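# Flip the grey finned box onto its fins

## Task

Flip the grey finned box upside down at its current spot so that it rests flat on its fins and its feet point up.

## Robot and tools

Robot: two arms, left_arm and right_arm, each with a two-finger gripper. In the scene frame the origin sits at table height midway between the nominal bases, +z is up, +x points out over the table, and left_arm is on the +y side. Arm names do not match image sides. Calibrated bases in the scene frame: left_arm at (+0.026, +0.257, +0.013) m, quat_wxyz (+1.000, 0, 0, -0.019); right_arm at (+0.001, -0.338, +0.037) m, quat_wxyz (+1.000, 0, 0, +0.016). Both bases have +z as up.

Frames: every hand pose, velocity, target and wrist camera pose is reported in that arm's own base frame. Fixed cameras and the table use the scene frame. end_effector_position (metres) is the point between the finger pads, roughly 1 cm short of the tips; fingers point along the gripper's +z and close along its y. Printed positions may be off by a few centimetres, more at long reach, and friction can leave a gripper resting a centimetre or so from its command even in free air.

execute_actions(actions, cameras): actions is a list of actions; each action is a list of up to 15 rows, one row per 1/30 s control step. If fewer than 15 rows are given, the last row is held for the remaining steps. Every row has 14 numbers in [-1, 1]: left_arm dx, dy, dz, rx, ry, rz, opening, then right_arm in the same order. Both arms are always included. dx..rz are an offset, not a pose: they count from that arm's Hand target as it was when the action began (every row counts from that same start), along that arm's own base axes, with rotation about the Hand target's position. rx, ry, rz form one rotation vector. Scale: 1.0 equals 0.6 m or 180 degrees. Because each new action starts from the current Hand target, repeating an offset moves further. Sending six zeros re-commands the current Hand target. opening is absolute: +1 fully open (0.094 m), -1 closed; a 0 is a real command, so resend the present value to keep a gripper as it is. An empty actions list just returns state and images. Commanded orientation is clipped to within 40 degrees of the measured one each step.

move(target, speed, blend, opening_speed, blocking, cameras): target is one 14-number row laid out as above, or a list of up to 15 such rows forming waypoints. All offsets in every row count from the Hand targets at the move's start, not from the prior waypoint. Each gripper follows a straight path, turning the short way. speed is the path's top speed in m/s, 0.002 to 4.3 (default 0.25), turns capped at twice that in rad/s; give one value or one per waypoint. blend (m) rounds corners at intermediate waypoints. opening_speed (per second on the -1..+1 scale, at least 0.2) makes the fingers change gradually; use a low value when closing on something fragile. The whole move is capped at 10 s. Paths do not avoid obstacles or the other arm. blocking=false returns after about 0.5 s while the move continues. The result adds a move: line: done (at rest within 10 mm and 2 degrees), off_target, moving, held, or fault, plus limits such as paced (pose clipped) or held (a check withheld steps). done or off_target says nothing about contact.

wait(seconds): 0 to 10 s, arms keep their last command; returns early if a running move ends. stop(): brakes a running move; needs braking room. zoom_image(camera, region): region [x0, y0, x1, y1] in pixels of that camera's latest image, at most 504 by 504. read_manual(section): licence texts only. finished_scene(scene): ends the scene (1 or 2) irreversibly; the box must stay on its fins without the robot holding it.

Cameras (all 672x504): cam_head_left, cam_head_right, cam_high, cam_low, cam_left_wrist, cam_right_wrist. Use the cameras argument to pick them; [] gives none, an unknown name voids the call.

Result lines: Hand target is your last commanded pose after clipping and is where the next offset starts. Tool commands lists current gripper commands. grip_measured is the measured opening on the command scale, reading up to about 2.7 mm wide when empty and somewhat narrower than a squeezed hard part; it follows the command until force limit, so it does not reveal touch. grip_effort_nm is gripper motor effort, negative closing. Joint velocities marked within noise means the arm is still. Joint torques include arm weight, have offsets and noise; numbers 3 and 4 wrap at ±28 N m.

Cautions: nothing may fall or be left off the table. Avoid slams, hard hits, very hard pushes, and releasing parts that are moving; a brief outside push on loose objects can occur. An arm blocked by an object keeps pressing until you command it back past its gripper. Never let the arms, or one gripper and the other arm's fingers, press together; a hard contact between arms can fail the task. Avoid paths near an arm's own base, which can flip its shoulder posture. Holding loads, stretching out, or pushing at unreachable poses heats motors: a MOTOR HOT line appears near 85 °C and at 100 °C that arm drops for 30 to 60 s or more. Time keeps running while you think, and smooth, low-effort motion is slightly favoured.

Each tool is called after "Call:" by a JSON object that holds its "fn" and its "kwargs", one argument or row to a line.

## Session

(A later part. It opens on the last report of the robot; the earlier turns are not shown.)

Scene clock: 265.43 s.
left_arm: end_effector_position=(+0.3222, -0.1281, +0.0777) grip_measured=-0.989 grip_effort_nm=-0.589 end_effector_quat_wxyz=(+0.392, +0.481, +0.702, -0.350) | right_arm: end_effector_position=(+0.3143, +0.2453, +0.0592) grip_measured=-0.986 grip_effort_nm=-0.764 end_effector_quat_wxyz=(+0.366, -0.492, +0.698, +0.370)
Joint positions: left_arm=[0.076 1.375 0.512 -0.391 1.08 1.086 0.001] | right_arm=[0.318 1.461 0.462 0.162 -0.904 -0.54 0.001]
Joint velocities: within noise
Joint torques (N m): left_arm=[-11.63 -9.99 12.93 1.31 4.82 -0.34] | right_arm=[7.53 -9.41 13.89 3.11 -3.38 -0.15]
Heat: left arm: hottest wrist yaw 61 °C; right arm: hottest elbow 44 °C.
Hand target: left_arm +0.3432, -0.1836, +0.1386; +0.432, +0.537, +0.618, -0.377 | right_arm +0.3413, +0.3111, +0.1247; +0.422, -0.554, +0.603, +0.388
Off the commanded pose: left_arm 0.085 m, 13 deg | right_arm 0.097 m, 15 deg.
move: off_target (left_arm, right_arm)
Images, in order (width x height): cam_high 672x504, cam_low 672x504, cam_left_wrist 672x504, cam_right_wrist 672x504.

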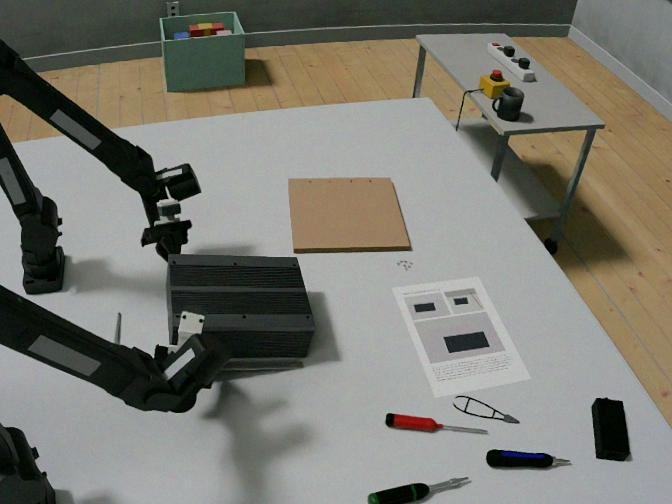

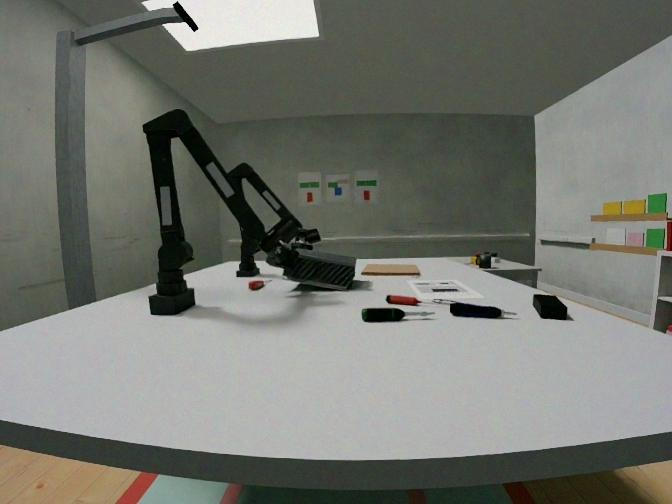

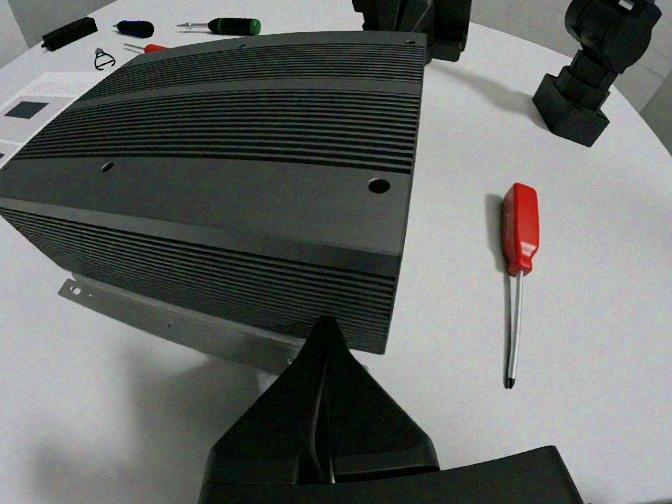

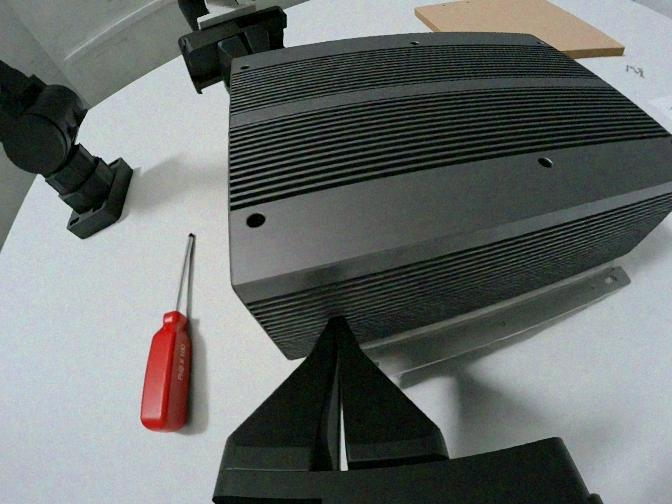

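Call:
{"fn": "move", "kwargs": {
  "target": [-0.03,0,-0.16,0,0,0,-1,-0.03,0,-0.16,0,0,0,-1],
  "speed": 0.05,
  "cameras": []
}}

Call:
{"fn": "move", "kwargs": {
  "target": [0,0.13,0,0,0,0,-1,0,-0.13,0,0,0,0,-1],
  "speed": 0.06
}}

Scene clock: 277.73 s.
left_arm: end_effector_position=(+0.3401, -0.1271, +0.0349) grip_measured=-0.989 grip_effort_nm=-0.589 end_effector_quat_wxyz=(+0.440, +0.501, +0.671, -0.324) | right_arm: end_effector_position=(+0.3148, +0.2473, +0.0191) grip_measured=-0.986 grip_effort_nm=-0.759 end_effector_quat_wxyz=(+0.415, -0.506, +0.660, +0.369)
Joint positions: left_arm=[0.081 1.563 0.472 -0.029 1.108 1.082 0.001] | right_arm=[0.312 1.685 0.408 0.567 -0.944 -0.536 0.001]
Joint velocities: within noise
Joint torques (N m): left_arm=[-12.22 -5.83 5.41 2.18 3.38 -0.33] | right_arm=[9.7 -4.6 9.89 3.33 -0.77 0.07]
Heat: left arm: hottest wrist yaw 73 °C; right arm: hottest elbow 46 °C.
Hand target: left_arm +0.3252, -0.1837, +0.0427; +0.433, +0.538, +0.618, -0.376 | right_arm +0.3234, +0.3111, +0.0287; +0.422, -0.554, +0.603, +0.388
Off the commanded pose: left_arm 0.059 m, 10 deg | right_arm 0.065 m, 9 deg.
move: off_target (left_arm, right_arm)
No camera images: "cameras" was empty.

Scene clock: 280.10 s.
left_arm: end_effector_position=(+0.3160, -0.1096, +0.0438) grip_measured=-0.989 grip_effort_nm=-0.589 end_effector_quat_wxyz=(+0.430, +0.536, +0.619, -0.380) | right_arm: end_effector_position=(+0.3090, +0.2343, +0.0200) grip_measured=-0.986 grip_effort_nm=-0.759 end_effector_quat_wxyz=(+0.408, -0.551, +0.610, +0.397)
Joint positions: left_arm=[0.171 1.629 0.593 -0.638 1.22 1.672 0.001] | right_arm=[0.243 1.69 0.458 0.34 -1.103 -0.8 0.001]
Joint velocities: within noise
Joint torques (N m): left_arm=[-0.09 -6.3 6.5 0.12 0.71 -0.05] | right_arm=[-1.9 -9.58 5.11 1.14 -0.69 -0.12]
Heat: left arm: hottest wrist yaw 69 °C; right arm: hottest elbow 46 °C.
Hand target: left_arm +0.3252, -0.1056, +0.0426; +0.433, +0.538, +0.618, -0.377 | right_arm +0.3233, +0.2331, +0.0287; +0.422, -0.554, +0.603, +0.388
Off the commanded pose: left_arm 0.010 m, 0 deg | right_arm 0.017 m, 2 deg.
move: off_target (right_arm)

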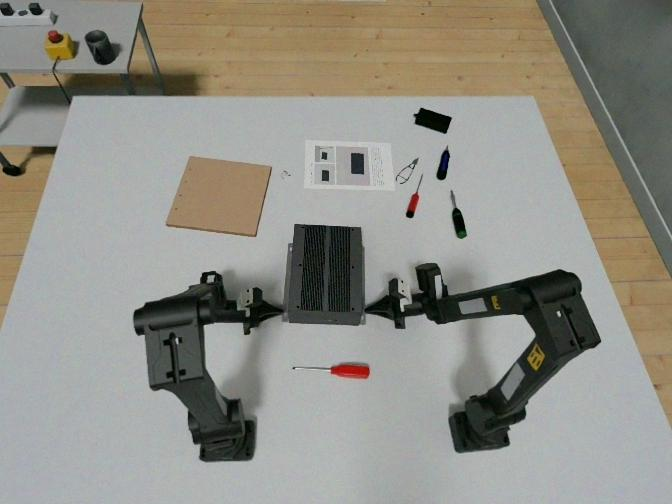

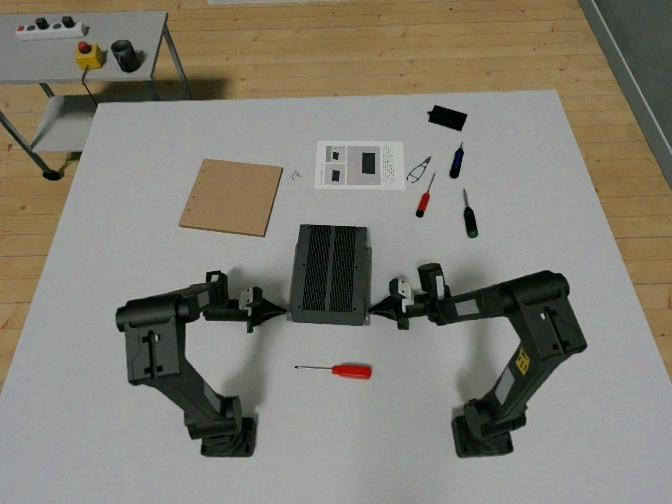

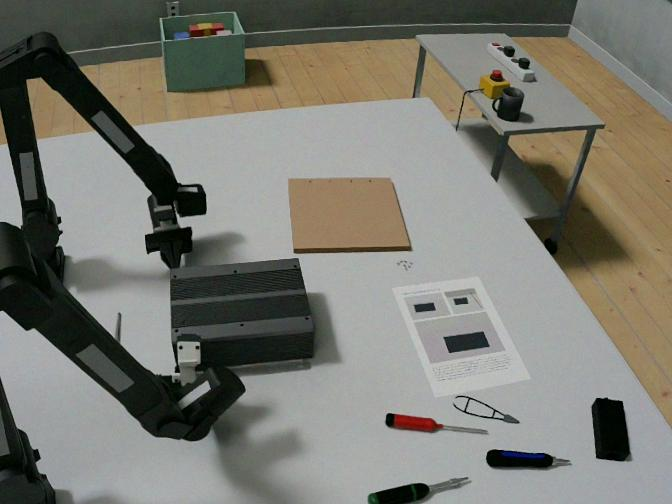

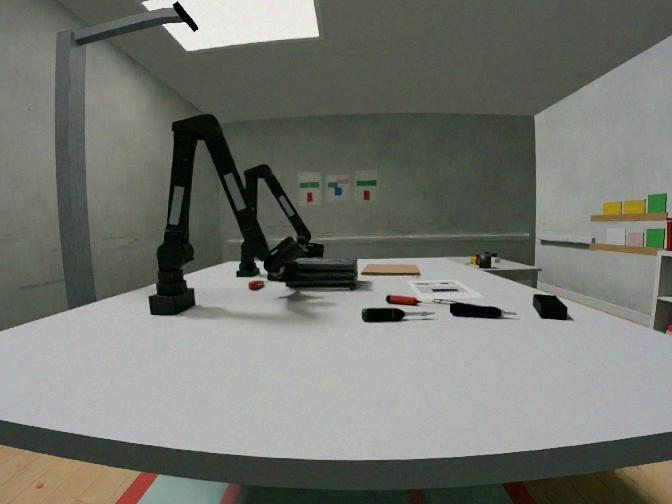

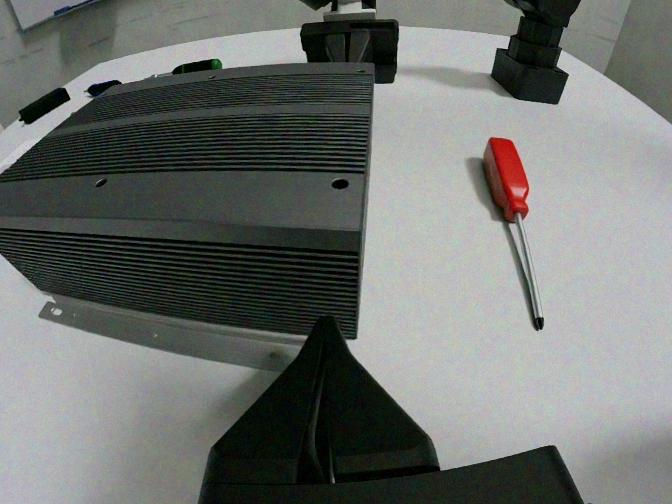

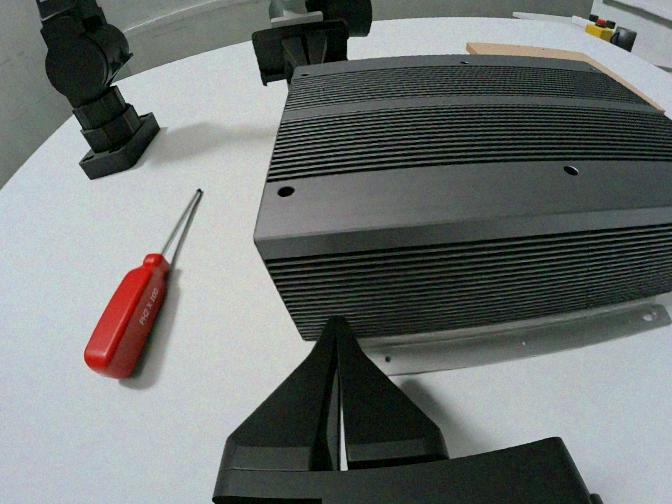

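Call:
{"fn": "move", "kwargs": {
  "target": [0.008,0.008,0.013,-0.0665,-0.0058,-0.0334,-1,0.01,-0.015,0.02,0.0665,-0.0047,0,-1],
  "speed": 0.08,
  "cameras": ["cam_low","cam_left_wrist","cam_right_wrist"]
}}

Scene clock: 370.90 s.
left_arm: end_effector_position=(+0.3230, -0.1060, +0.0530) grip_measured=-0.989 grip_effort_nm=-0.589 end_effector_quat_wxyz=(+0.469, +0.518, +0.572, -0.430) | right_arm: end_effector_position=(+0.3273, +0.2291, +0.0429) grip_measured=-0.986 grip_effort_nm=-0.759 end_effector_quat_wxyz=(+0.480, -0.517, +0.551, +0.446)
Joint positions: left_arm=[0.201 1.783 0.707 -1.001 1.352 2.081 0.001] | right_arm=[0.187 1.83 0.449 0.864 -1.278 -0.503 0.001]
Joint velocities: within noise
Joint torques (N m): left_arm=[-0.03 -7.36 5.33 -0.61 0.75 -0.06] | right_arm=[-1.9 -8.64 2.11 2.19 -0.5 0.08]
Heat: left arm: hottest elbow 38 °C; right arm: hottest elbow 38 °C.
Hand target: left_arm +0.3300, -0.1009, +0.0504; +0.471, +0.525, +0.543, -0.456 | right_arm +0.3292, +0.2242, +0.0407; +0.482, -0.510, +0.556, +0.445
Off the commanded pose: left_arm 0.009 m, 5 deg | right_arm 0.006 m, 1 deg.
joint sent to its limit (left arm) — joint 6 (wrist roll), upper limit. The joint targets are off in orientation, not in position.
move: off_target (left_arm)
Images, in order (width x height): cam_low 672x504, cam_left_wrist 672x504, cam_right_wrist 672x504.

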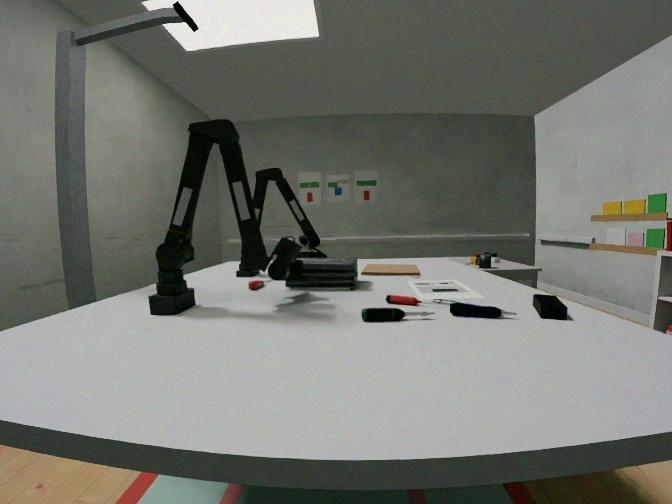

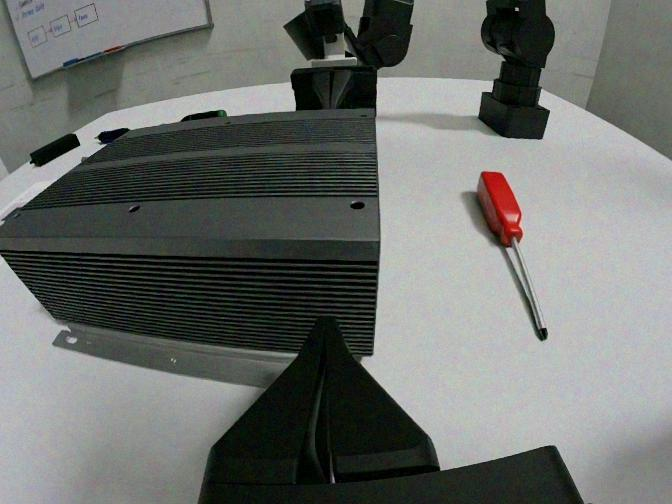

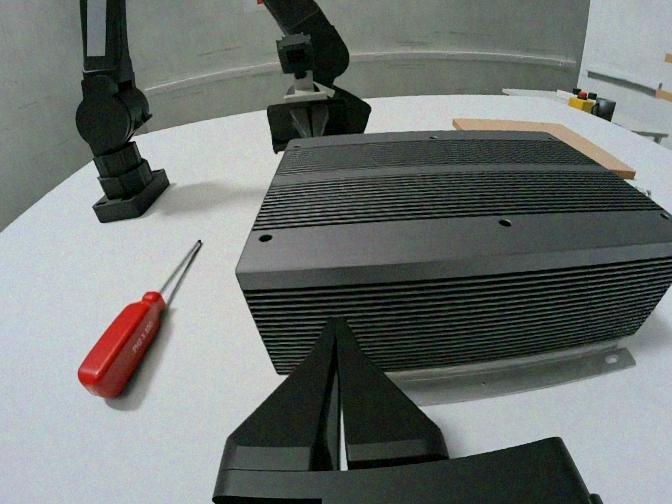

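Call:
{"fn": "move", "kwargs": {
  "target": [0,-0.1227,0,0,0,0,-1,-0.02,0.1267,0,0,0,0,-1],
  "speed": 0.05,
  "cameras": ["cam_head_left","cam_left_wrist","cam_right_wrist"]
}}

Scene clock: 380.40 s.
left_arm: end_effector_position=(+0.3467, -0.1275, +0.0508) grip_measured=-0.989 grip_effort_nm=-0.584 end_effector_quat_wxyz=(+0.494, +0.499, +0.567, -0.431) | right_arm: end_effector_position=(+0.3298, +0.2448, +0.0427) grip_measured=-0.986 grip_effort_nm=-0.755 end_effector_quat_wxyz=(+0.502, -0.472, +0.592, +0.417)
Joint positions: left_arm=[0.128 1.749 0.638 -0.434 1.431 1.55 0.001] | right_arm=[0.261 1.871 0.396 1.153 -1.084 -0.268 0.001]
Joint velocities: within noise
Joint torques (N m): left_arm=[-11.22 -9.47 3.52 0.99 0.81 -0.32] | right_arm=[10.58 -7 5.34 2.02 0.12 0.1]
Heat: left arm: hottest elbow 37 °C; right arm: hottest elbow 38 °C.
Hand target: left_arm +0.3300, -0.1744, +0.0504; +0.472, +0.524, +0.543, -0.456 | right_arm +0.3174, +0.3001, +0.0407; +0.482, -0.510, +0.556, +0.445
Off the commanded pose: left_arm 0.050 m, 6 deg | right_arm 0.057 m, 7 deg.
move: off_target (left_arm, right_arm)
Images, in order (width x height): cam_head_left 672x504, cam_left_wrist 672x504, cam_right_wrist 672x504.

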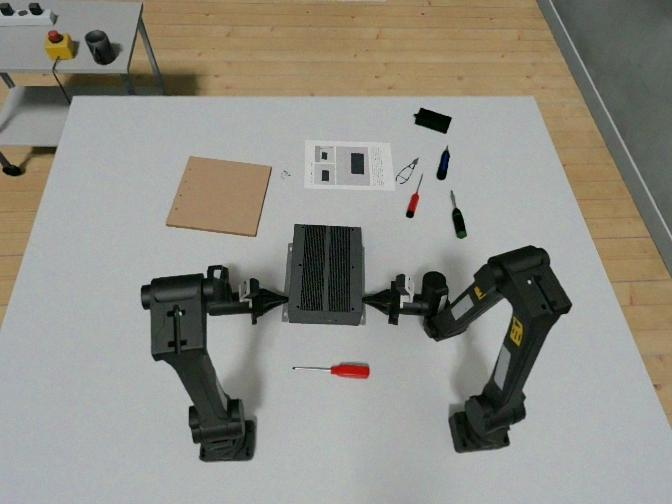

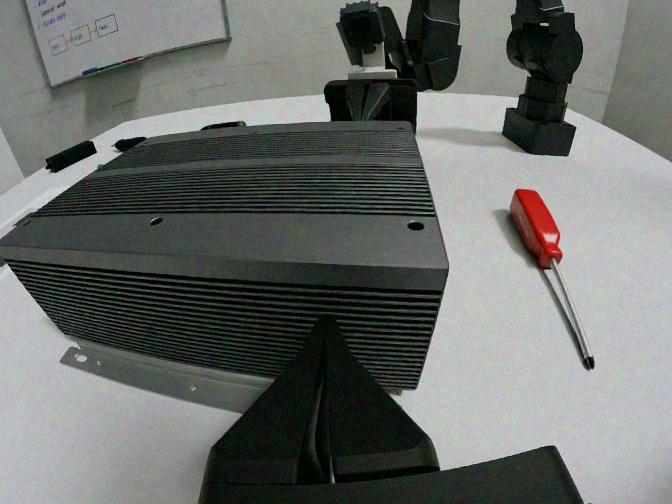

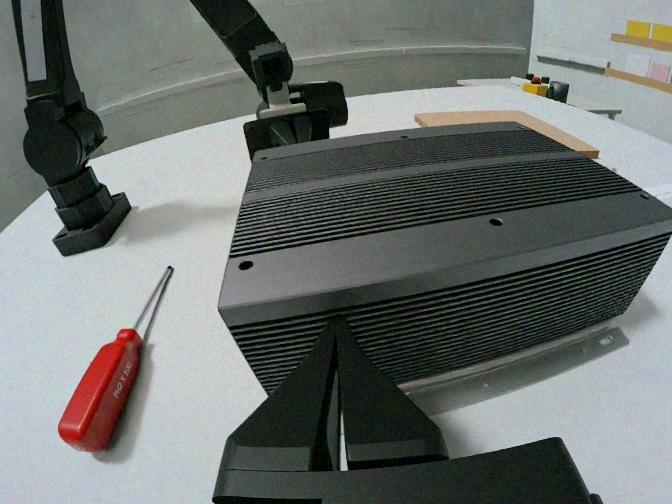

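Call:
{"fn": "move", "kwargs": {
  "target": [0.07,-0.015,0.128,-0.0444,-0.0016,0,-1,0.0625,0.01,0.13,0.0443,-0.0031,0,-1],
  "speed": 0.05,
  "cameras": ["cam_low","cam_left_wrist","cam_right_wrist"]
}}

Scene clock: 392.37 s.
left_arm: end_effector_position=(+0.3607, -0.1821, +0.1219) grip_measured=-0.989 grip_effort_nm=-0.589 end_effector_quat_wxyz=(+0.485, +0.504, +0.503, -0.508) | right_arm: end_effector_position=(+0.3491, +0.3026, +0.1148) grip_measured=-0.986 grip_effort_nm=-0.755 end_effector_quat_wxyz=(+0.514, -0.477, +0.527, +0.481)
Joint positions: left_arm=[-0.027 1.653 0.723 -0.425 1.558 1.332 0.001] | right_arm=[0.375 1.8 0.526 1.25 -1.113 -0.005 0.001]
Joint velocities: within noise
Joint torques (N m): left_arm=[-0.91 -9.35 7.83 1.25 0.71 -0.31] | right_arm=[-0.03 -9.11 4.77 2.43 0.1 0.11]
Heat: left arm: hottest elbow 37 °C; right arm: hottest elbow 38 °C.
Hand target: left_arm +0.3720, -0.1835, +0.1273; +0.508, +0.492, +0.508, -0.492 | right_arm +0.3548, +0.3062, +0.1188; +0.519, -0.478, +0.521, +0.480
Off the commanded pose: left_arm 0.013 m, 4 deg | right_arm 0.008 m, 1 deg.
joint read past its limit (left arm) — joint 5 (wrist yaw), upper limit.
joint sent to its limit (left arm) — joint 5 (wrist yaw), upper limit. The joint targets are off in orientation, not in position.
move: off_target (left_arm)
Images, in order (width x height): cam_low 672x504, cam_left_wrist 672x504, cam_right_wrist 672x504.

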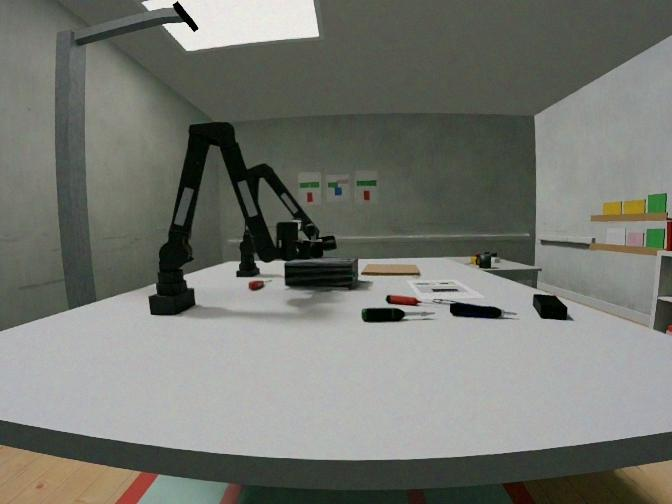

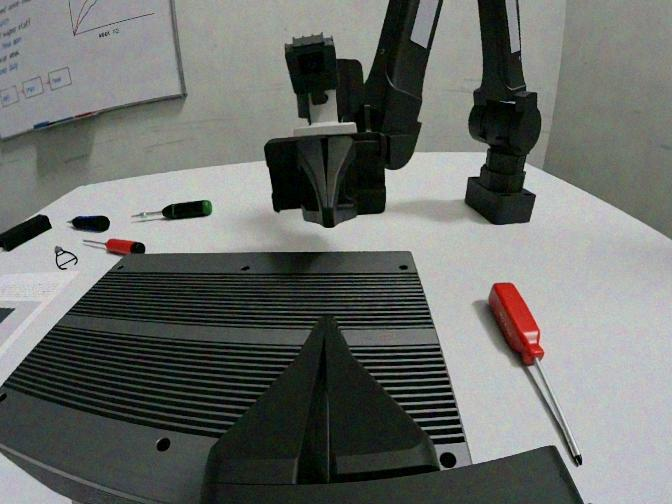

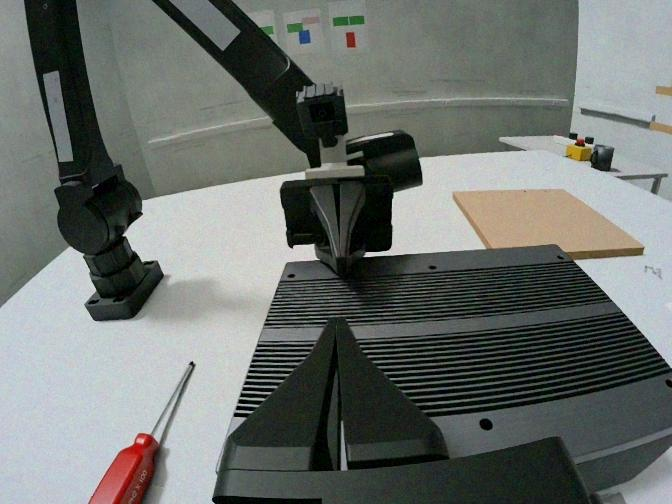

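Call:
{"fn": "move", "kwargs": {
  "target": [
    [-0.0367,0.1642,0.01,0,0,0,-1,-0.033,-0.1687,0.01,0,0,0,-1],
    [-0.0783,0.1558,-0.1605,0.1112,0,0.0222,-1,-0.068,-0.1603,-0.1697,-0.1109,0.0078,0,-1]
  ],
  "speed": 0.12,
  "cameras": ["cam_head_left","cam_left_wrist","cam_right_wrist"]
}}

Scene clock: 435.20 s.
left_arm: end_effector_position=(+0.3210, -0.0882, +0.0355) grip_measured=-0.989 grip_effort_nm=-0.584 end_effector_quat_wxyz=(+0.433, +0.547, +0.608, -0.379) | right_arm: end_effector_position=(+0.3056, +0.2041, +0.0104) grip_measured=-0.986 grip_effort_nm=-0.755 end_effector_quat_wxyz=(+0.415, -0.542, +0.615, +0.394)
Joint positions: left_arm=[0.237 1.716 0.665 -0.836 1.207 1.922 0.001] | right_arm=[0.149 1.707 0.44 0.266 -1.15 -0.922 0.001]
Joint velocities: within noise
Joint torques (N m): left_arm=[-1.61 -7.12 5.19 0.42 0.58 -0.1] | right_arm=[0.44 -9 4.6 1.16 -0.47 -0.21]
Heat: left arm: hottest elbow 39 °C; right arm: hottest elbow 37 °C.
Hand target: left_arm +0.3250, -0.0901, +0.0309; +0.432, +0.554, +0.603, -0.378 | right_arm +0.3140, +0.2100, +0.0170; +0.422, -0.554, +0.603, +0.388
Off the commanded pose: left_arm 0.006 m, 1 deg | right_arm 0.012 m, 2 deg.
move: off_target (right_arm)
Images, in order (width x height): cam_head_left 672x504, cam_left_wrist 672x504, cam_right_wrist 672x504.

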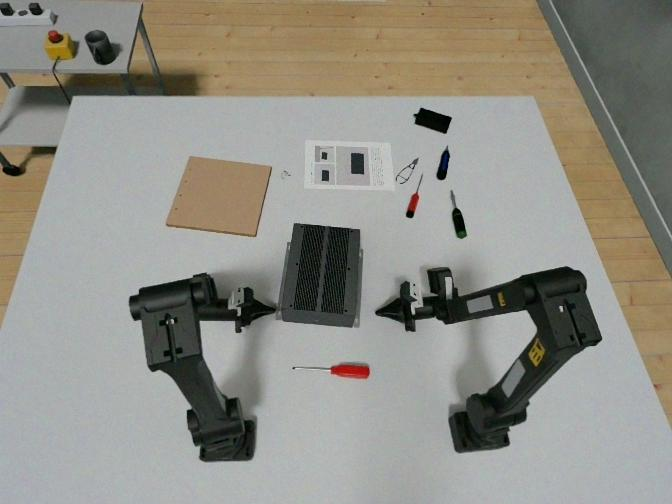

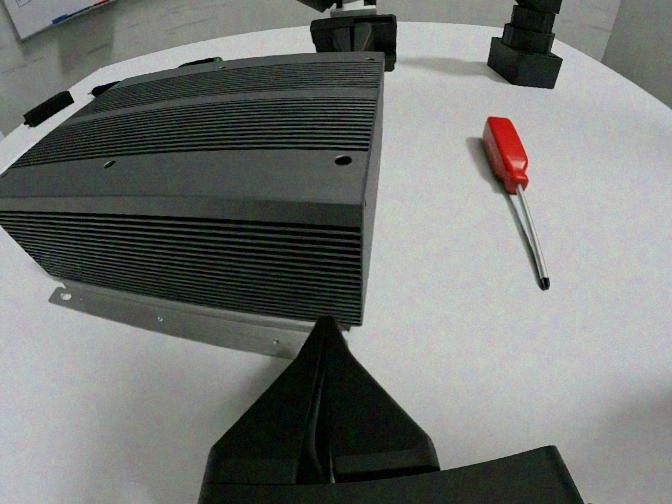

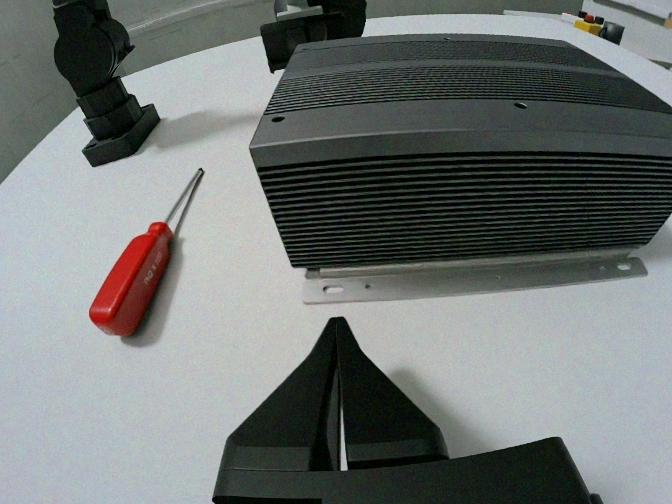

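Call:
{"fn": "move", "kwargs": {
  "target": [-0.02,-0.1667,0.003,0,0,0,-1,0.0267,0.175,0.013,0,0,-0.0222,-1],
  "speed": 0.05,
  "cameras": ["cam_head_left","cam_left_wrist","cam_right_wrist"]
}}

Scene clock: 468.80 s.
left_arm: end_effector_position=(+0.3415, -0.1158, +0.0293) grip_measured=-0.989 grip_effort_nm=-0.569 end_effector_quat_wxyz=(+0.456, +0.511, +0.657, -0.316) | right_arm: end_effector_position=(+0.3214, +0.2566, +0.0143) grip_measured=-0.986 grip_effort_nm=-0.755 end_effector_quat_wxyz=(+0.425, -0.491, +0.668, +0.363)
Joint positions: left_arm=[0.122 1.599 0.479 -0.04 1.138 1.178 0.001] | right_arm=[0.343 1.733 0.408 0.685 -0.893 -0.453 0.001]
Joint velocities: within noise
Joint torques (N m): left_arm=[-15.62 -7.06 3.44 1.42 2.69 -0.35] | right_arm=[9.47 -6.01 8.68 2.81 0.39 0.09]
Heat: left arm: hottest elbow 37 °C; right arm: hottest elbow 38 °C.
Hand target: left_arm +0.3131, -0.1901, +0.0328; +0.432, +0.554, +0.603, -0.378 | right_arm +0.3300, +0.3150, +0.0247; +0.435, -0.533, +0.622, +0.373
Off the commanded pose: left_arm 0.080 m, 11 deg | right_arm 0.060 m, 7 deg.
move: off_target (left_arm, right_arm)
Images, in order (width x height): cam_head_left 672x504, cam_left_wrist 672x504, cam_right_wrist 672x504.

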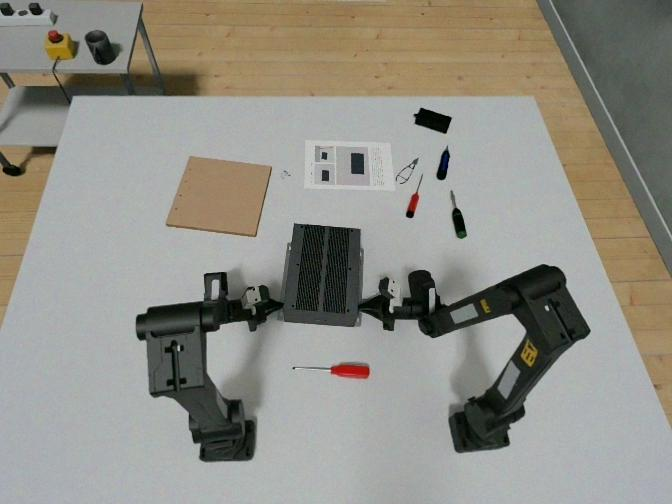

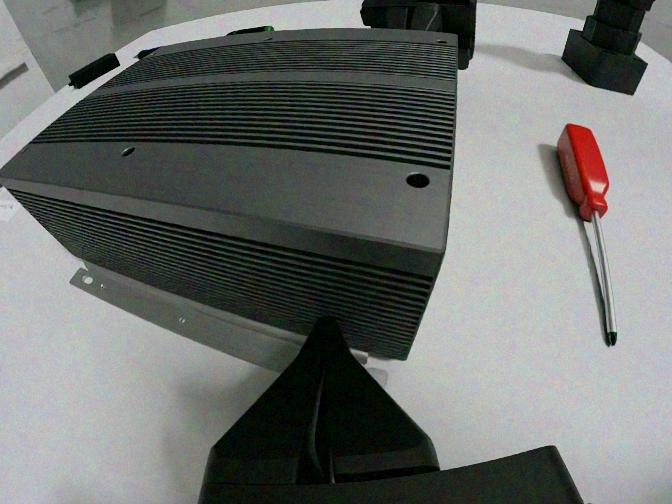

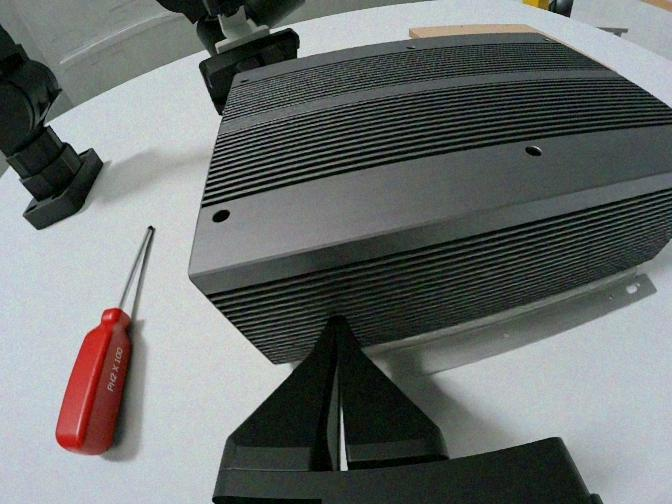

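Call:
{"fn": "move", "kwargs": {
  "target": [
    [0.028,-0.0037,0.1277,0.0072,0.0551,0,-1,0.028,0.025,0.1277,0.0087,0.0549,0,-1],
    [0.0662,-0.0087,0.1925,0.0144,0.11,0,-1,0.066,0.025,0.1925,0.0173,0.1097,0,-1],
    [0.1137,-0.0148,0.243,0.0217,0.1652,0,-1,0.1133,0.02,0.243,0.026,0.1647,0,-1]
  ],
  "speed": 0.06,
  "blend": 0.01,
  "cameras": ["cam_head_left","cam_low","cam_left_wrist","cam_right_wrist"]
}}

Scene clock: 484.53 s.
left_arm: end_effector_position=(+0.3852, -0.1142, +0.1367) grip_measured=-0.989 grip_effort_nm=-0.554 end_effector_quat_wxyz=(+0.244, +0.399, +0.771, -0.433) | right_arm: end_effector_position=(+0.3653, +0.2579, +0.1151) grip_measured=-0.986 grip_effort_nm=-0.755 end_effector_quat_wxyz=(+0.245, -0.326, +0.758, +0.509)
Joint positions: left_arm=[0.091 1.526 0.929 -1.069 1.038 1.099 0.001] | right_arm=[0.268 1.501 0.689 -0.093 -1.092 -0.13 0.001]
Joint velocities: within noise
Joint torques (N m): left_arm=[-15.21 -11.05 11.12 -1.22 5.22 -0.12] | right_arm=[8.41 -8.82 16.57 3.15 -1.74 0.01]
Heat: left arm: hottest wrist yaw 51 °C; right arm: hottest elbow 41 °C.
Hand target: left_arm +0.3813, -0.1989, +0.1786; +0.244, +0.453, +0.706, -0.487 | right_arm +0.3980, +0.3269, +0.1704; +0.283, -0.402, +0.697, +0.522
Off the commanded pose: left_arm 0.095 m, 12 deg | right_arm 0.094 m, 12 deg.
move: off_target (left_arm, right_arm)
Images, in order (width x height): cam_head_left 672x504, cam_low 672x504, cam_left_wrist 672x504, cam_right_wrist 672x504.

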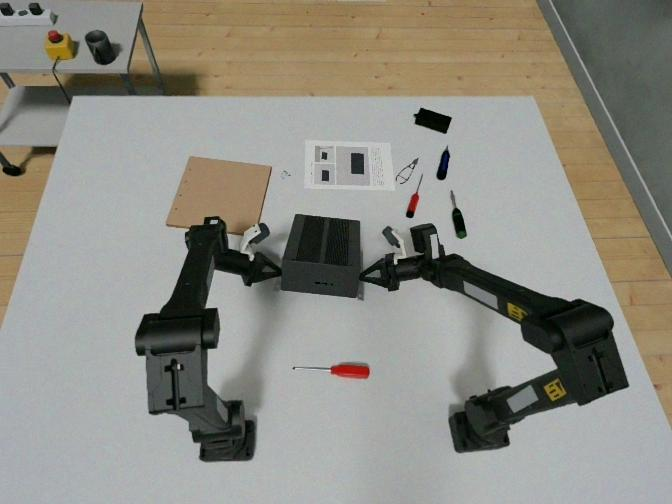

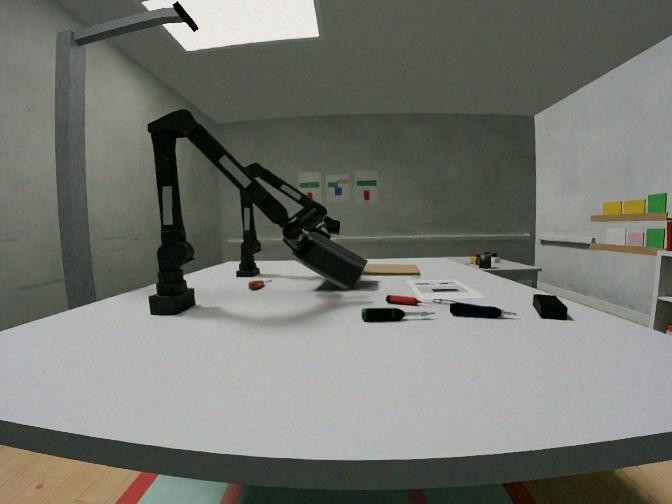

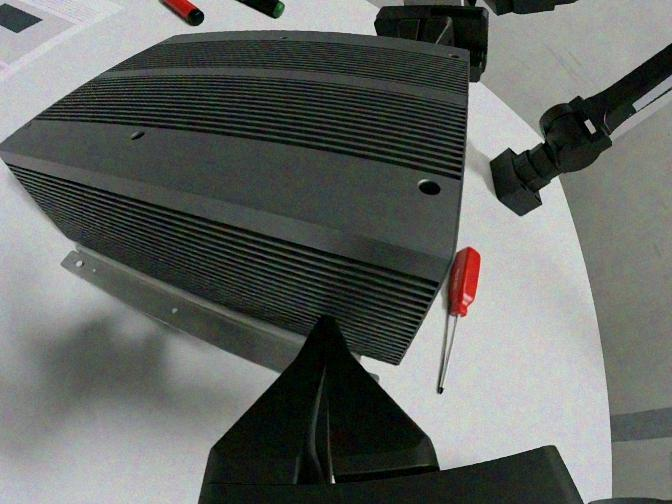

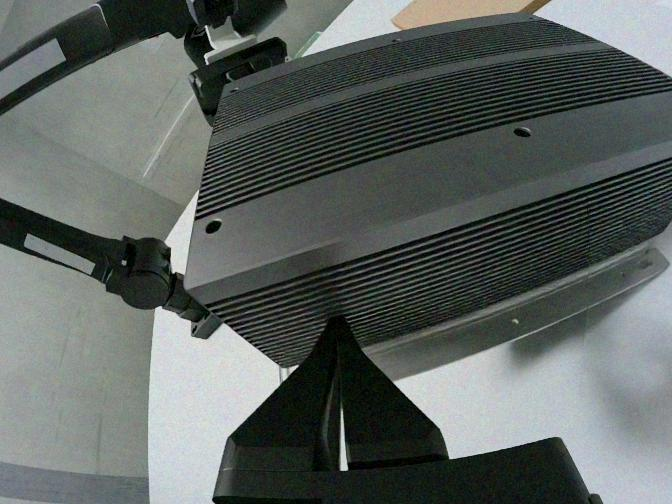

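Call:
{"fn": "move", "kwargs": {
  "target": [
    [0.105,-0.0107,0.0527,0.0108,0.0826,0,-1,0.0815,-0.0129,0.0527,0.013,0.0823,0,-1],
    [0.195,-0.0221,0.0673,0.0217,0.1652,0,-1,0.168,-0.0265,0.0673,0.026,0.1647,0,-1],
    [0.27,-0.0323,0.058,0.0325,0.2478,0,-1,0.2452,-0.0387,0.058,0.039,0.247,0,-1]
  ],
  "speed": 0.06,
  "blend": 0.01,
  "cameras": ["cam_head_left","cam_low","cam_left_wrist","cam_right_wrist"]
}}

Scene clock: 496.93 s.
left_arm: end_effector_position=(+0.5554, -0.1253, +0.2191) grip_measured=-0.989 grip_effort_nm=-0.545 end_effector_quat_wxyz=(+0.056, +0.165, +0.819, -0.547) | right_arm: end_effector_position=(+0.5492, +0.2372, +0.1899) grip_measured=-0.986 grip_effort_nm=-0.764 end_effector_quat_wxyz=(+0.045, -0.104, +0.731, +0.673)
Joint positions: left_arm=[0.057 1.957 1.695 -1.651 1.138 0.676 0] | right_arm=[0.119 1.892 1.351 -0.573 -1.471 0.25 0.001]
Joint velocities: within noise
Joint torques (N m): left_arm=[-14.1 -14.86 9.66 -1.03 1.64 -0.18] | right_arm=[8.29 -15.5 11.92 1.33 -0.89 -0.05]
Heat: left arm: hottest wrist yaw 58 °C; right arm: hottest elbow 46 °C.
Hand target: left_arm +0.5432, -0.2184, +0.2133; -0.065, +0.246, +0.769, -0.587 | right_arm +0.5450, +0.3038, +0.2052; +0.022, -0.157, +0.720, +0.676
Off the commanded pose: left_arm 0.094 m, 18 deg | right_arm 0.068 m, 7 deg.
joint sent to its limit (left arm) — joint 4 (wrist pitch), lower limit. The joint targets are off in position and orientation.
move: off_target (left_arm, right_arm)
Images, in order (width x height): cam_head_left 672x504, cam_low 672x504, cam_left_wrist 672x504, cam_right_wrist 672x504.

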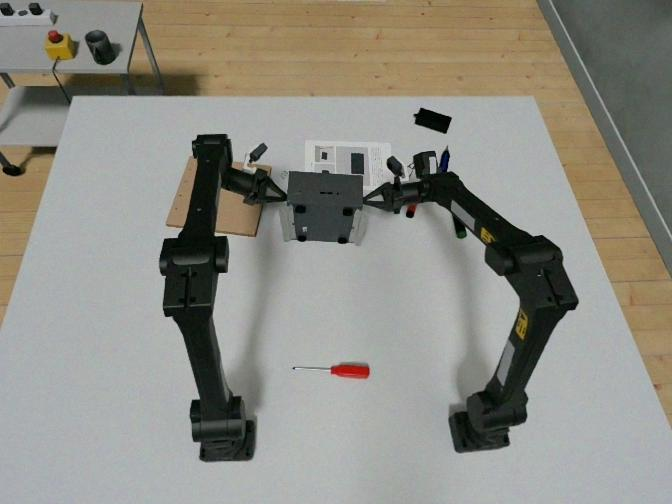

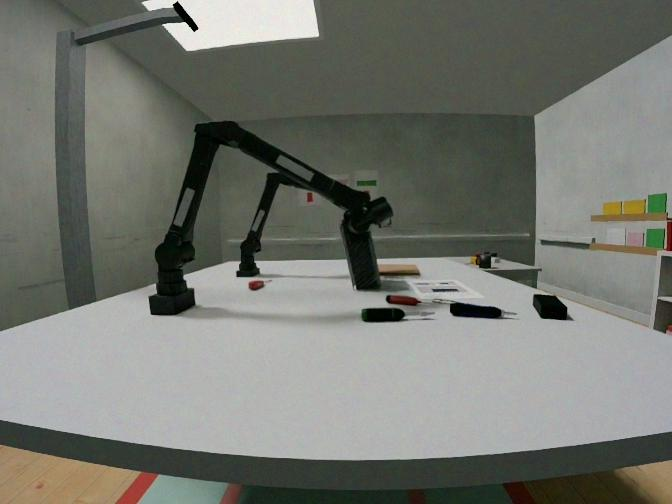

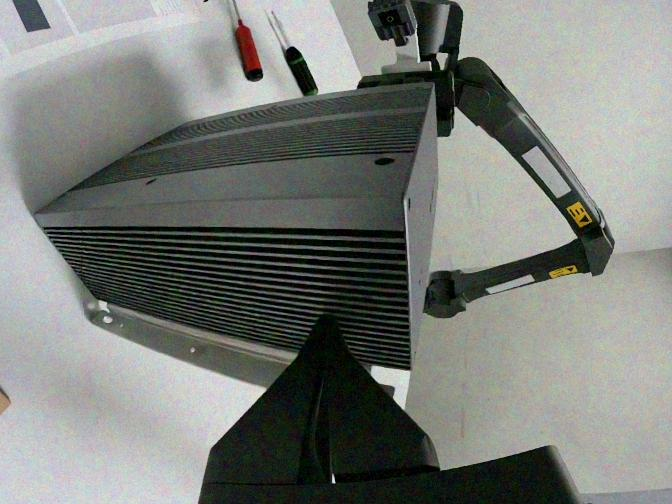

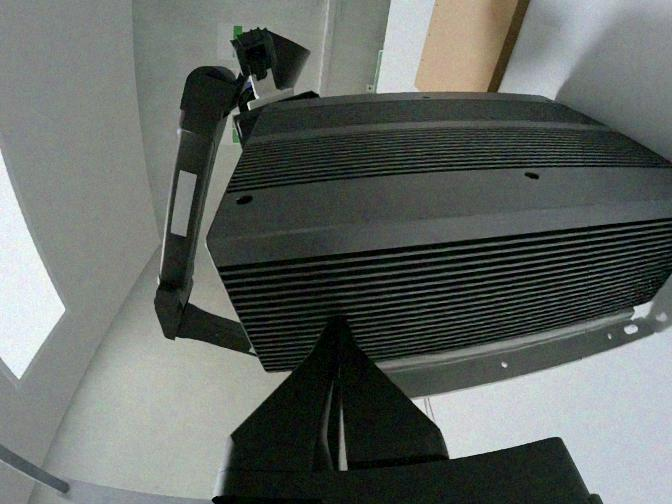

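Call:
{"fn": "move", "kwargs": {
  "target": [0.09,-0.01,-0.01,0,0,0,-1,0.085,-0.012,-0.015,0,0,0,-1],
  "speed": 0.04,
  "cameras": ["cam_head_left","cam_low","cam_left_wrist","cam_right_wrist"]
}}

Scene clock: 505.47 s.
left_arm: end_effector_position=(+0.5999, -0.1230, +0.2197) grip_measured=-0.989 grip_effort_nm=-0.540 end_effector_quat_wxyz=(+0.059, +0.154, +0.822, -0.545) | right_arm: end_effector_position=(+0.6036, +0.2374, +0.1938) grip_measured=-0.986 grip_effort_nm=-0.759 end_effector_quat_wxyz=(+0.047, -0.111, +0.727, +0.676)
Joint positions: left_arm=[0.057 2.06 1.866 -1.672 1.14 0.618 0] | right_arm=[0.108 2.034 1.599 -0.822 -1.484 0.094 0.001]
Joint velocities: within noise
Joint torques (N m): left_arm=[-14.1 -15.38 10.73 -0.08 2.03 -0.23] | right_arm=[6.07 -17.49 10.78 0.69 -0.78 -0.25]
Heat: left arm: hottest wrist yaw 52 °C; right arm: hottest elbow 47 °C.
Hand target: left_arm +0.5972, -0.2244, +0.2074; -0.065, +0.246, +0.769, -0.587 | right_arm +0.5960, +0.2966, +0.1963; +0.022, -0.157, +0.720, +0.676
Off the commanded pose: left_arm 0.102 m, 19 deg | right_arm 0.060 m, 6 deg.
joint sent to its limit (left arm) — joint 4 (wrist pitch), lower limit. The joint targets are off in position and orientation.
move: off_target (left_arm, right_arm)
Images, in order (width x height): cam_head_left 672x504, cam_low 672x504, cam_left_wrist 672x504, cam_right_wrist 672x504.

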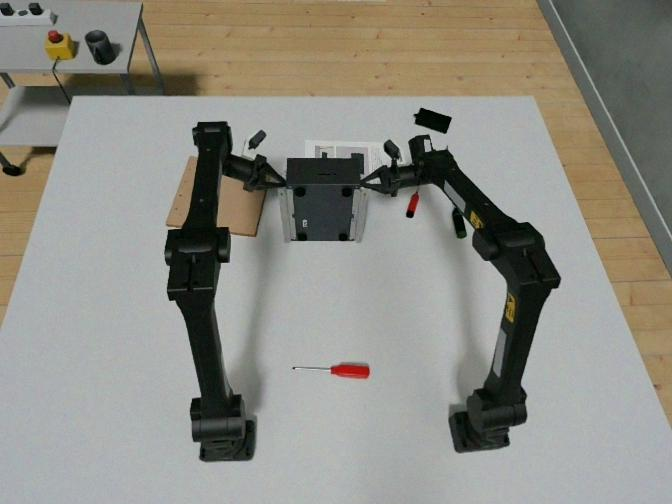

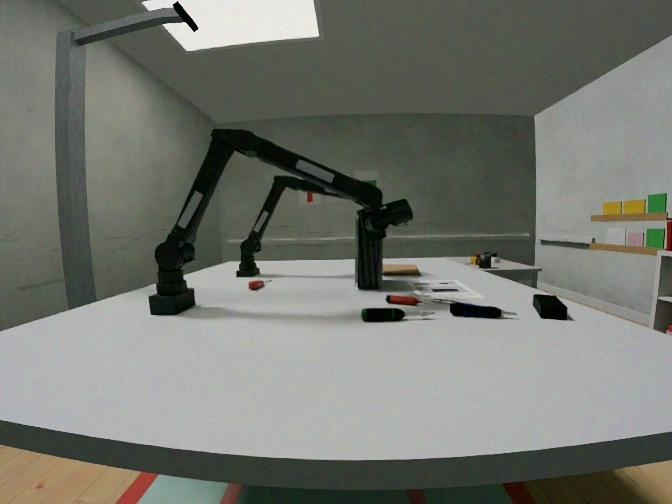

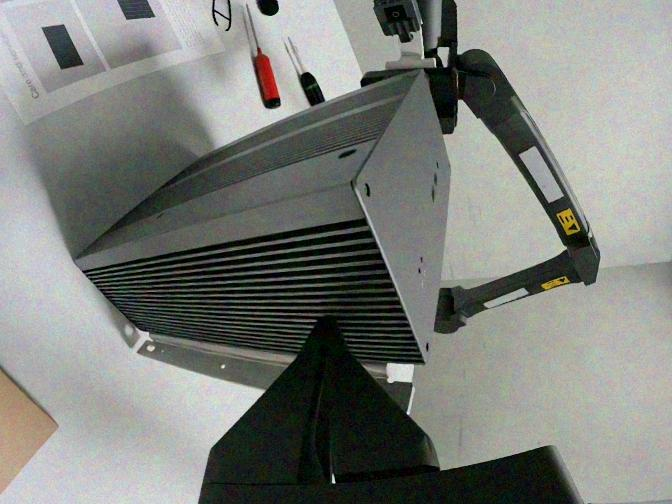

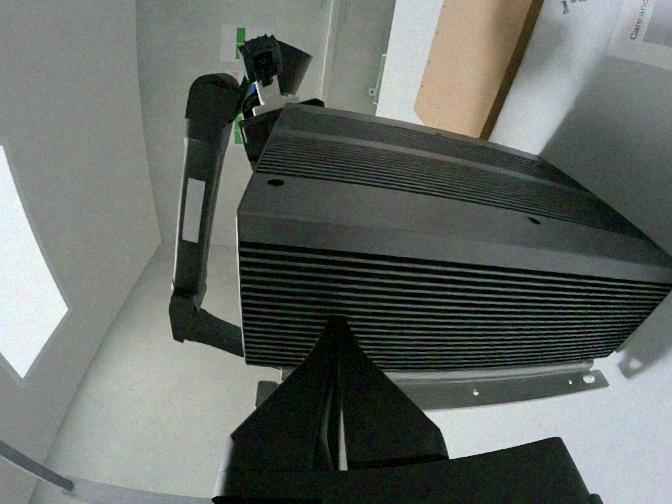

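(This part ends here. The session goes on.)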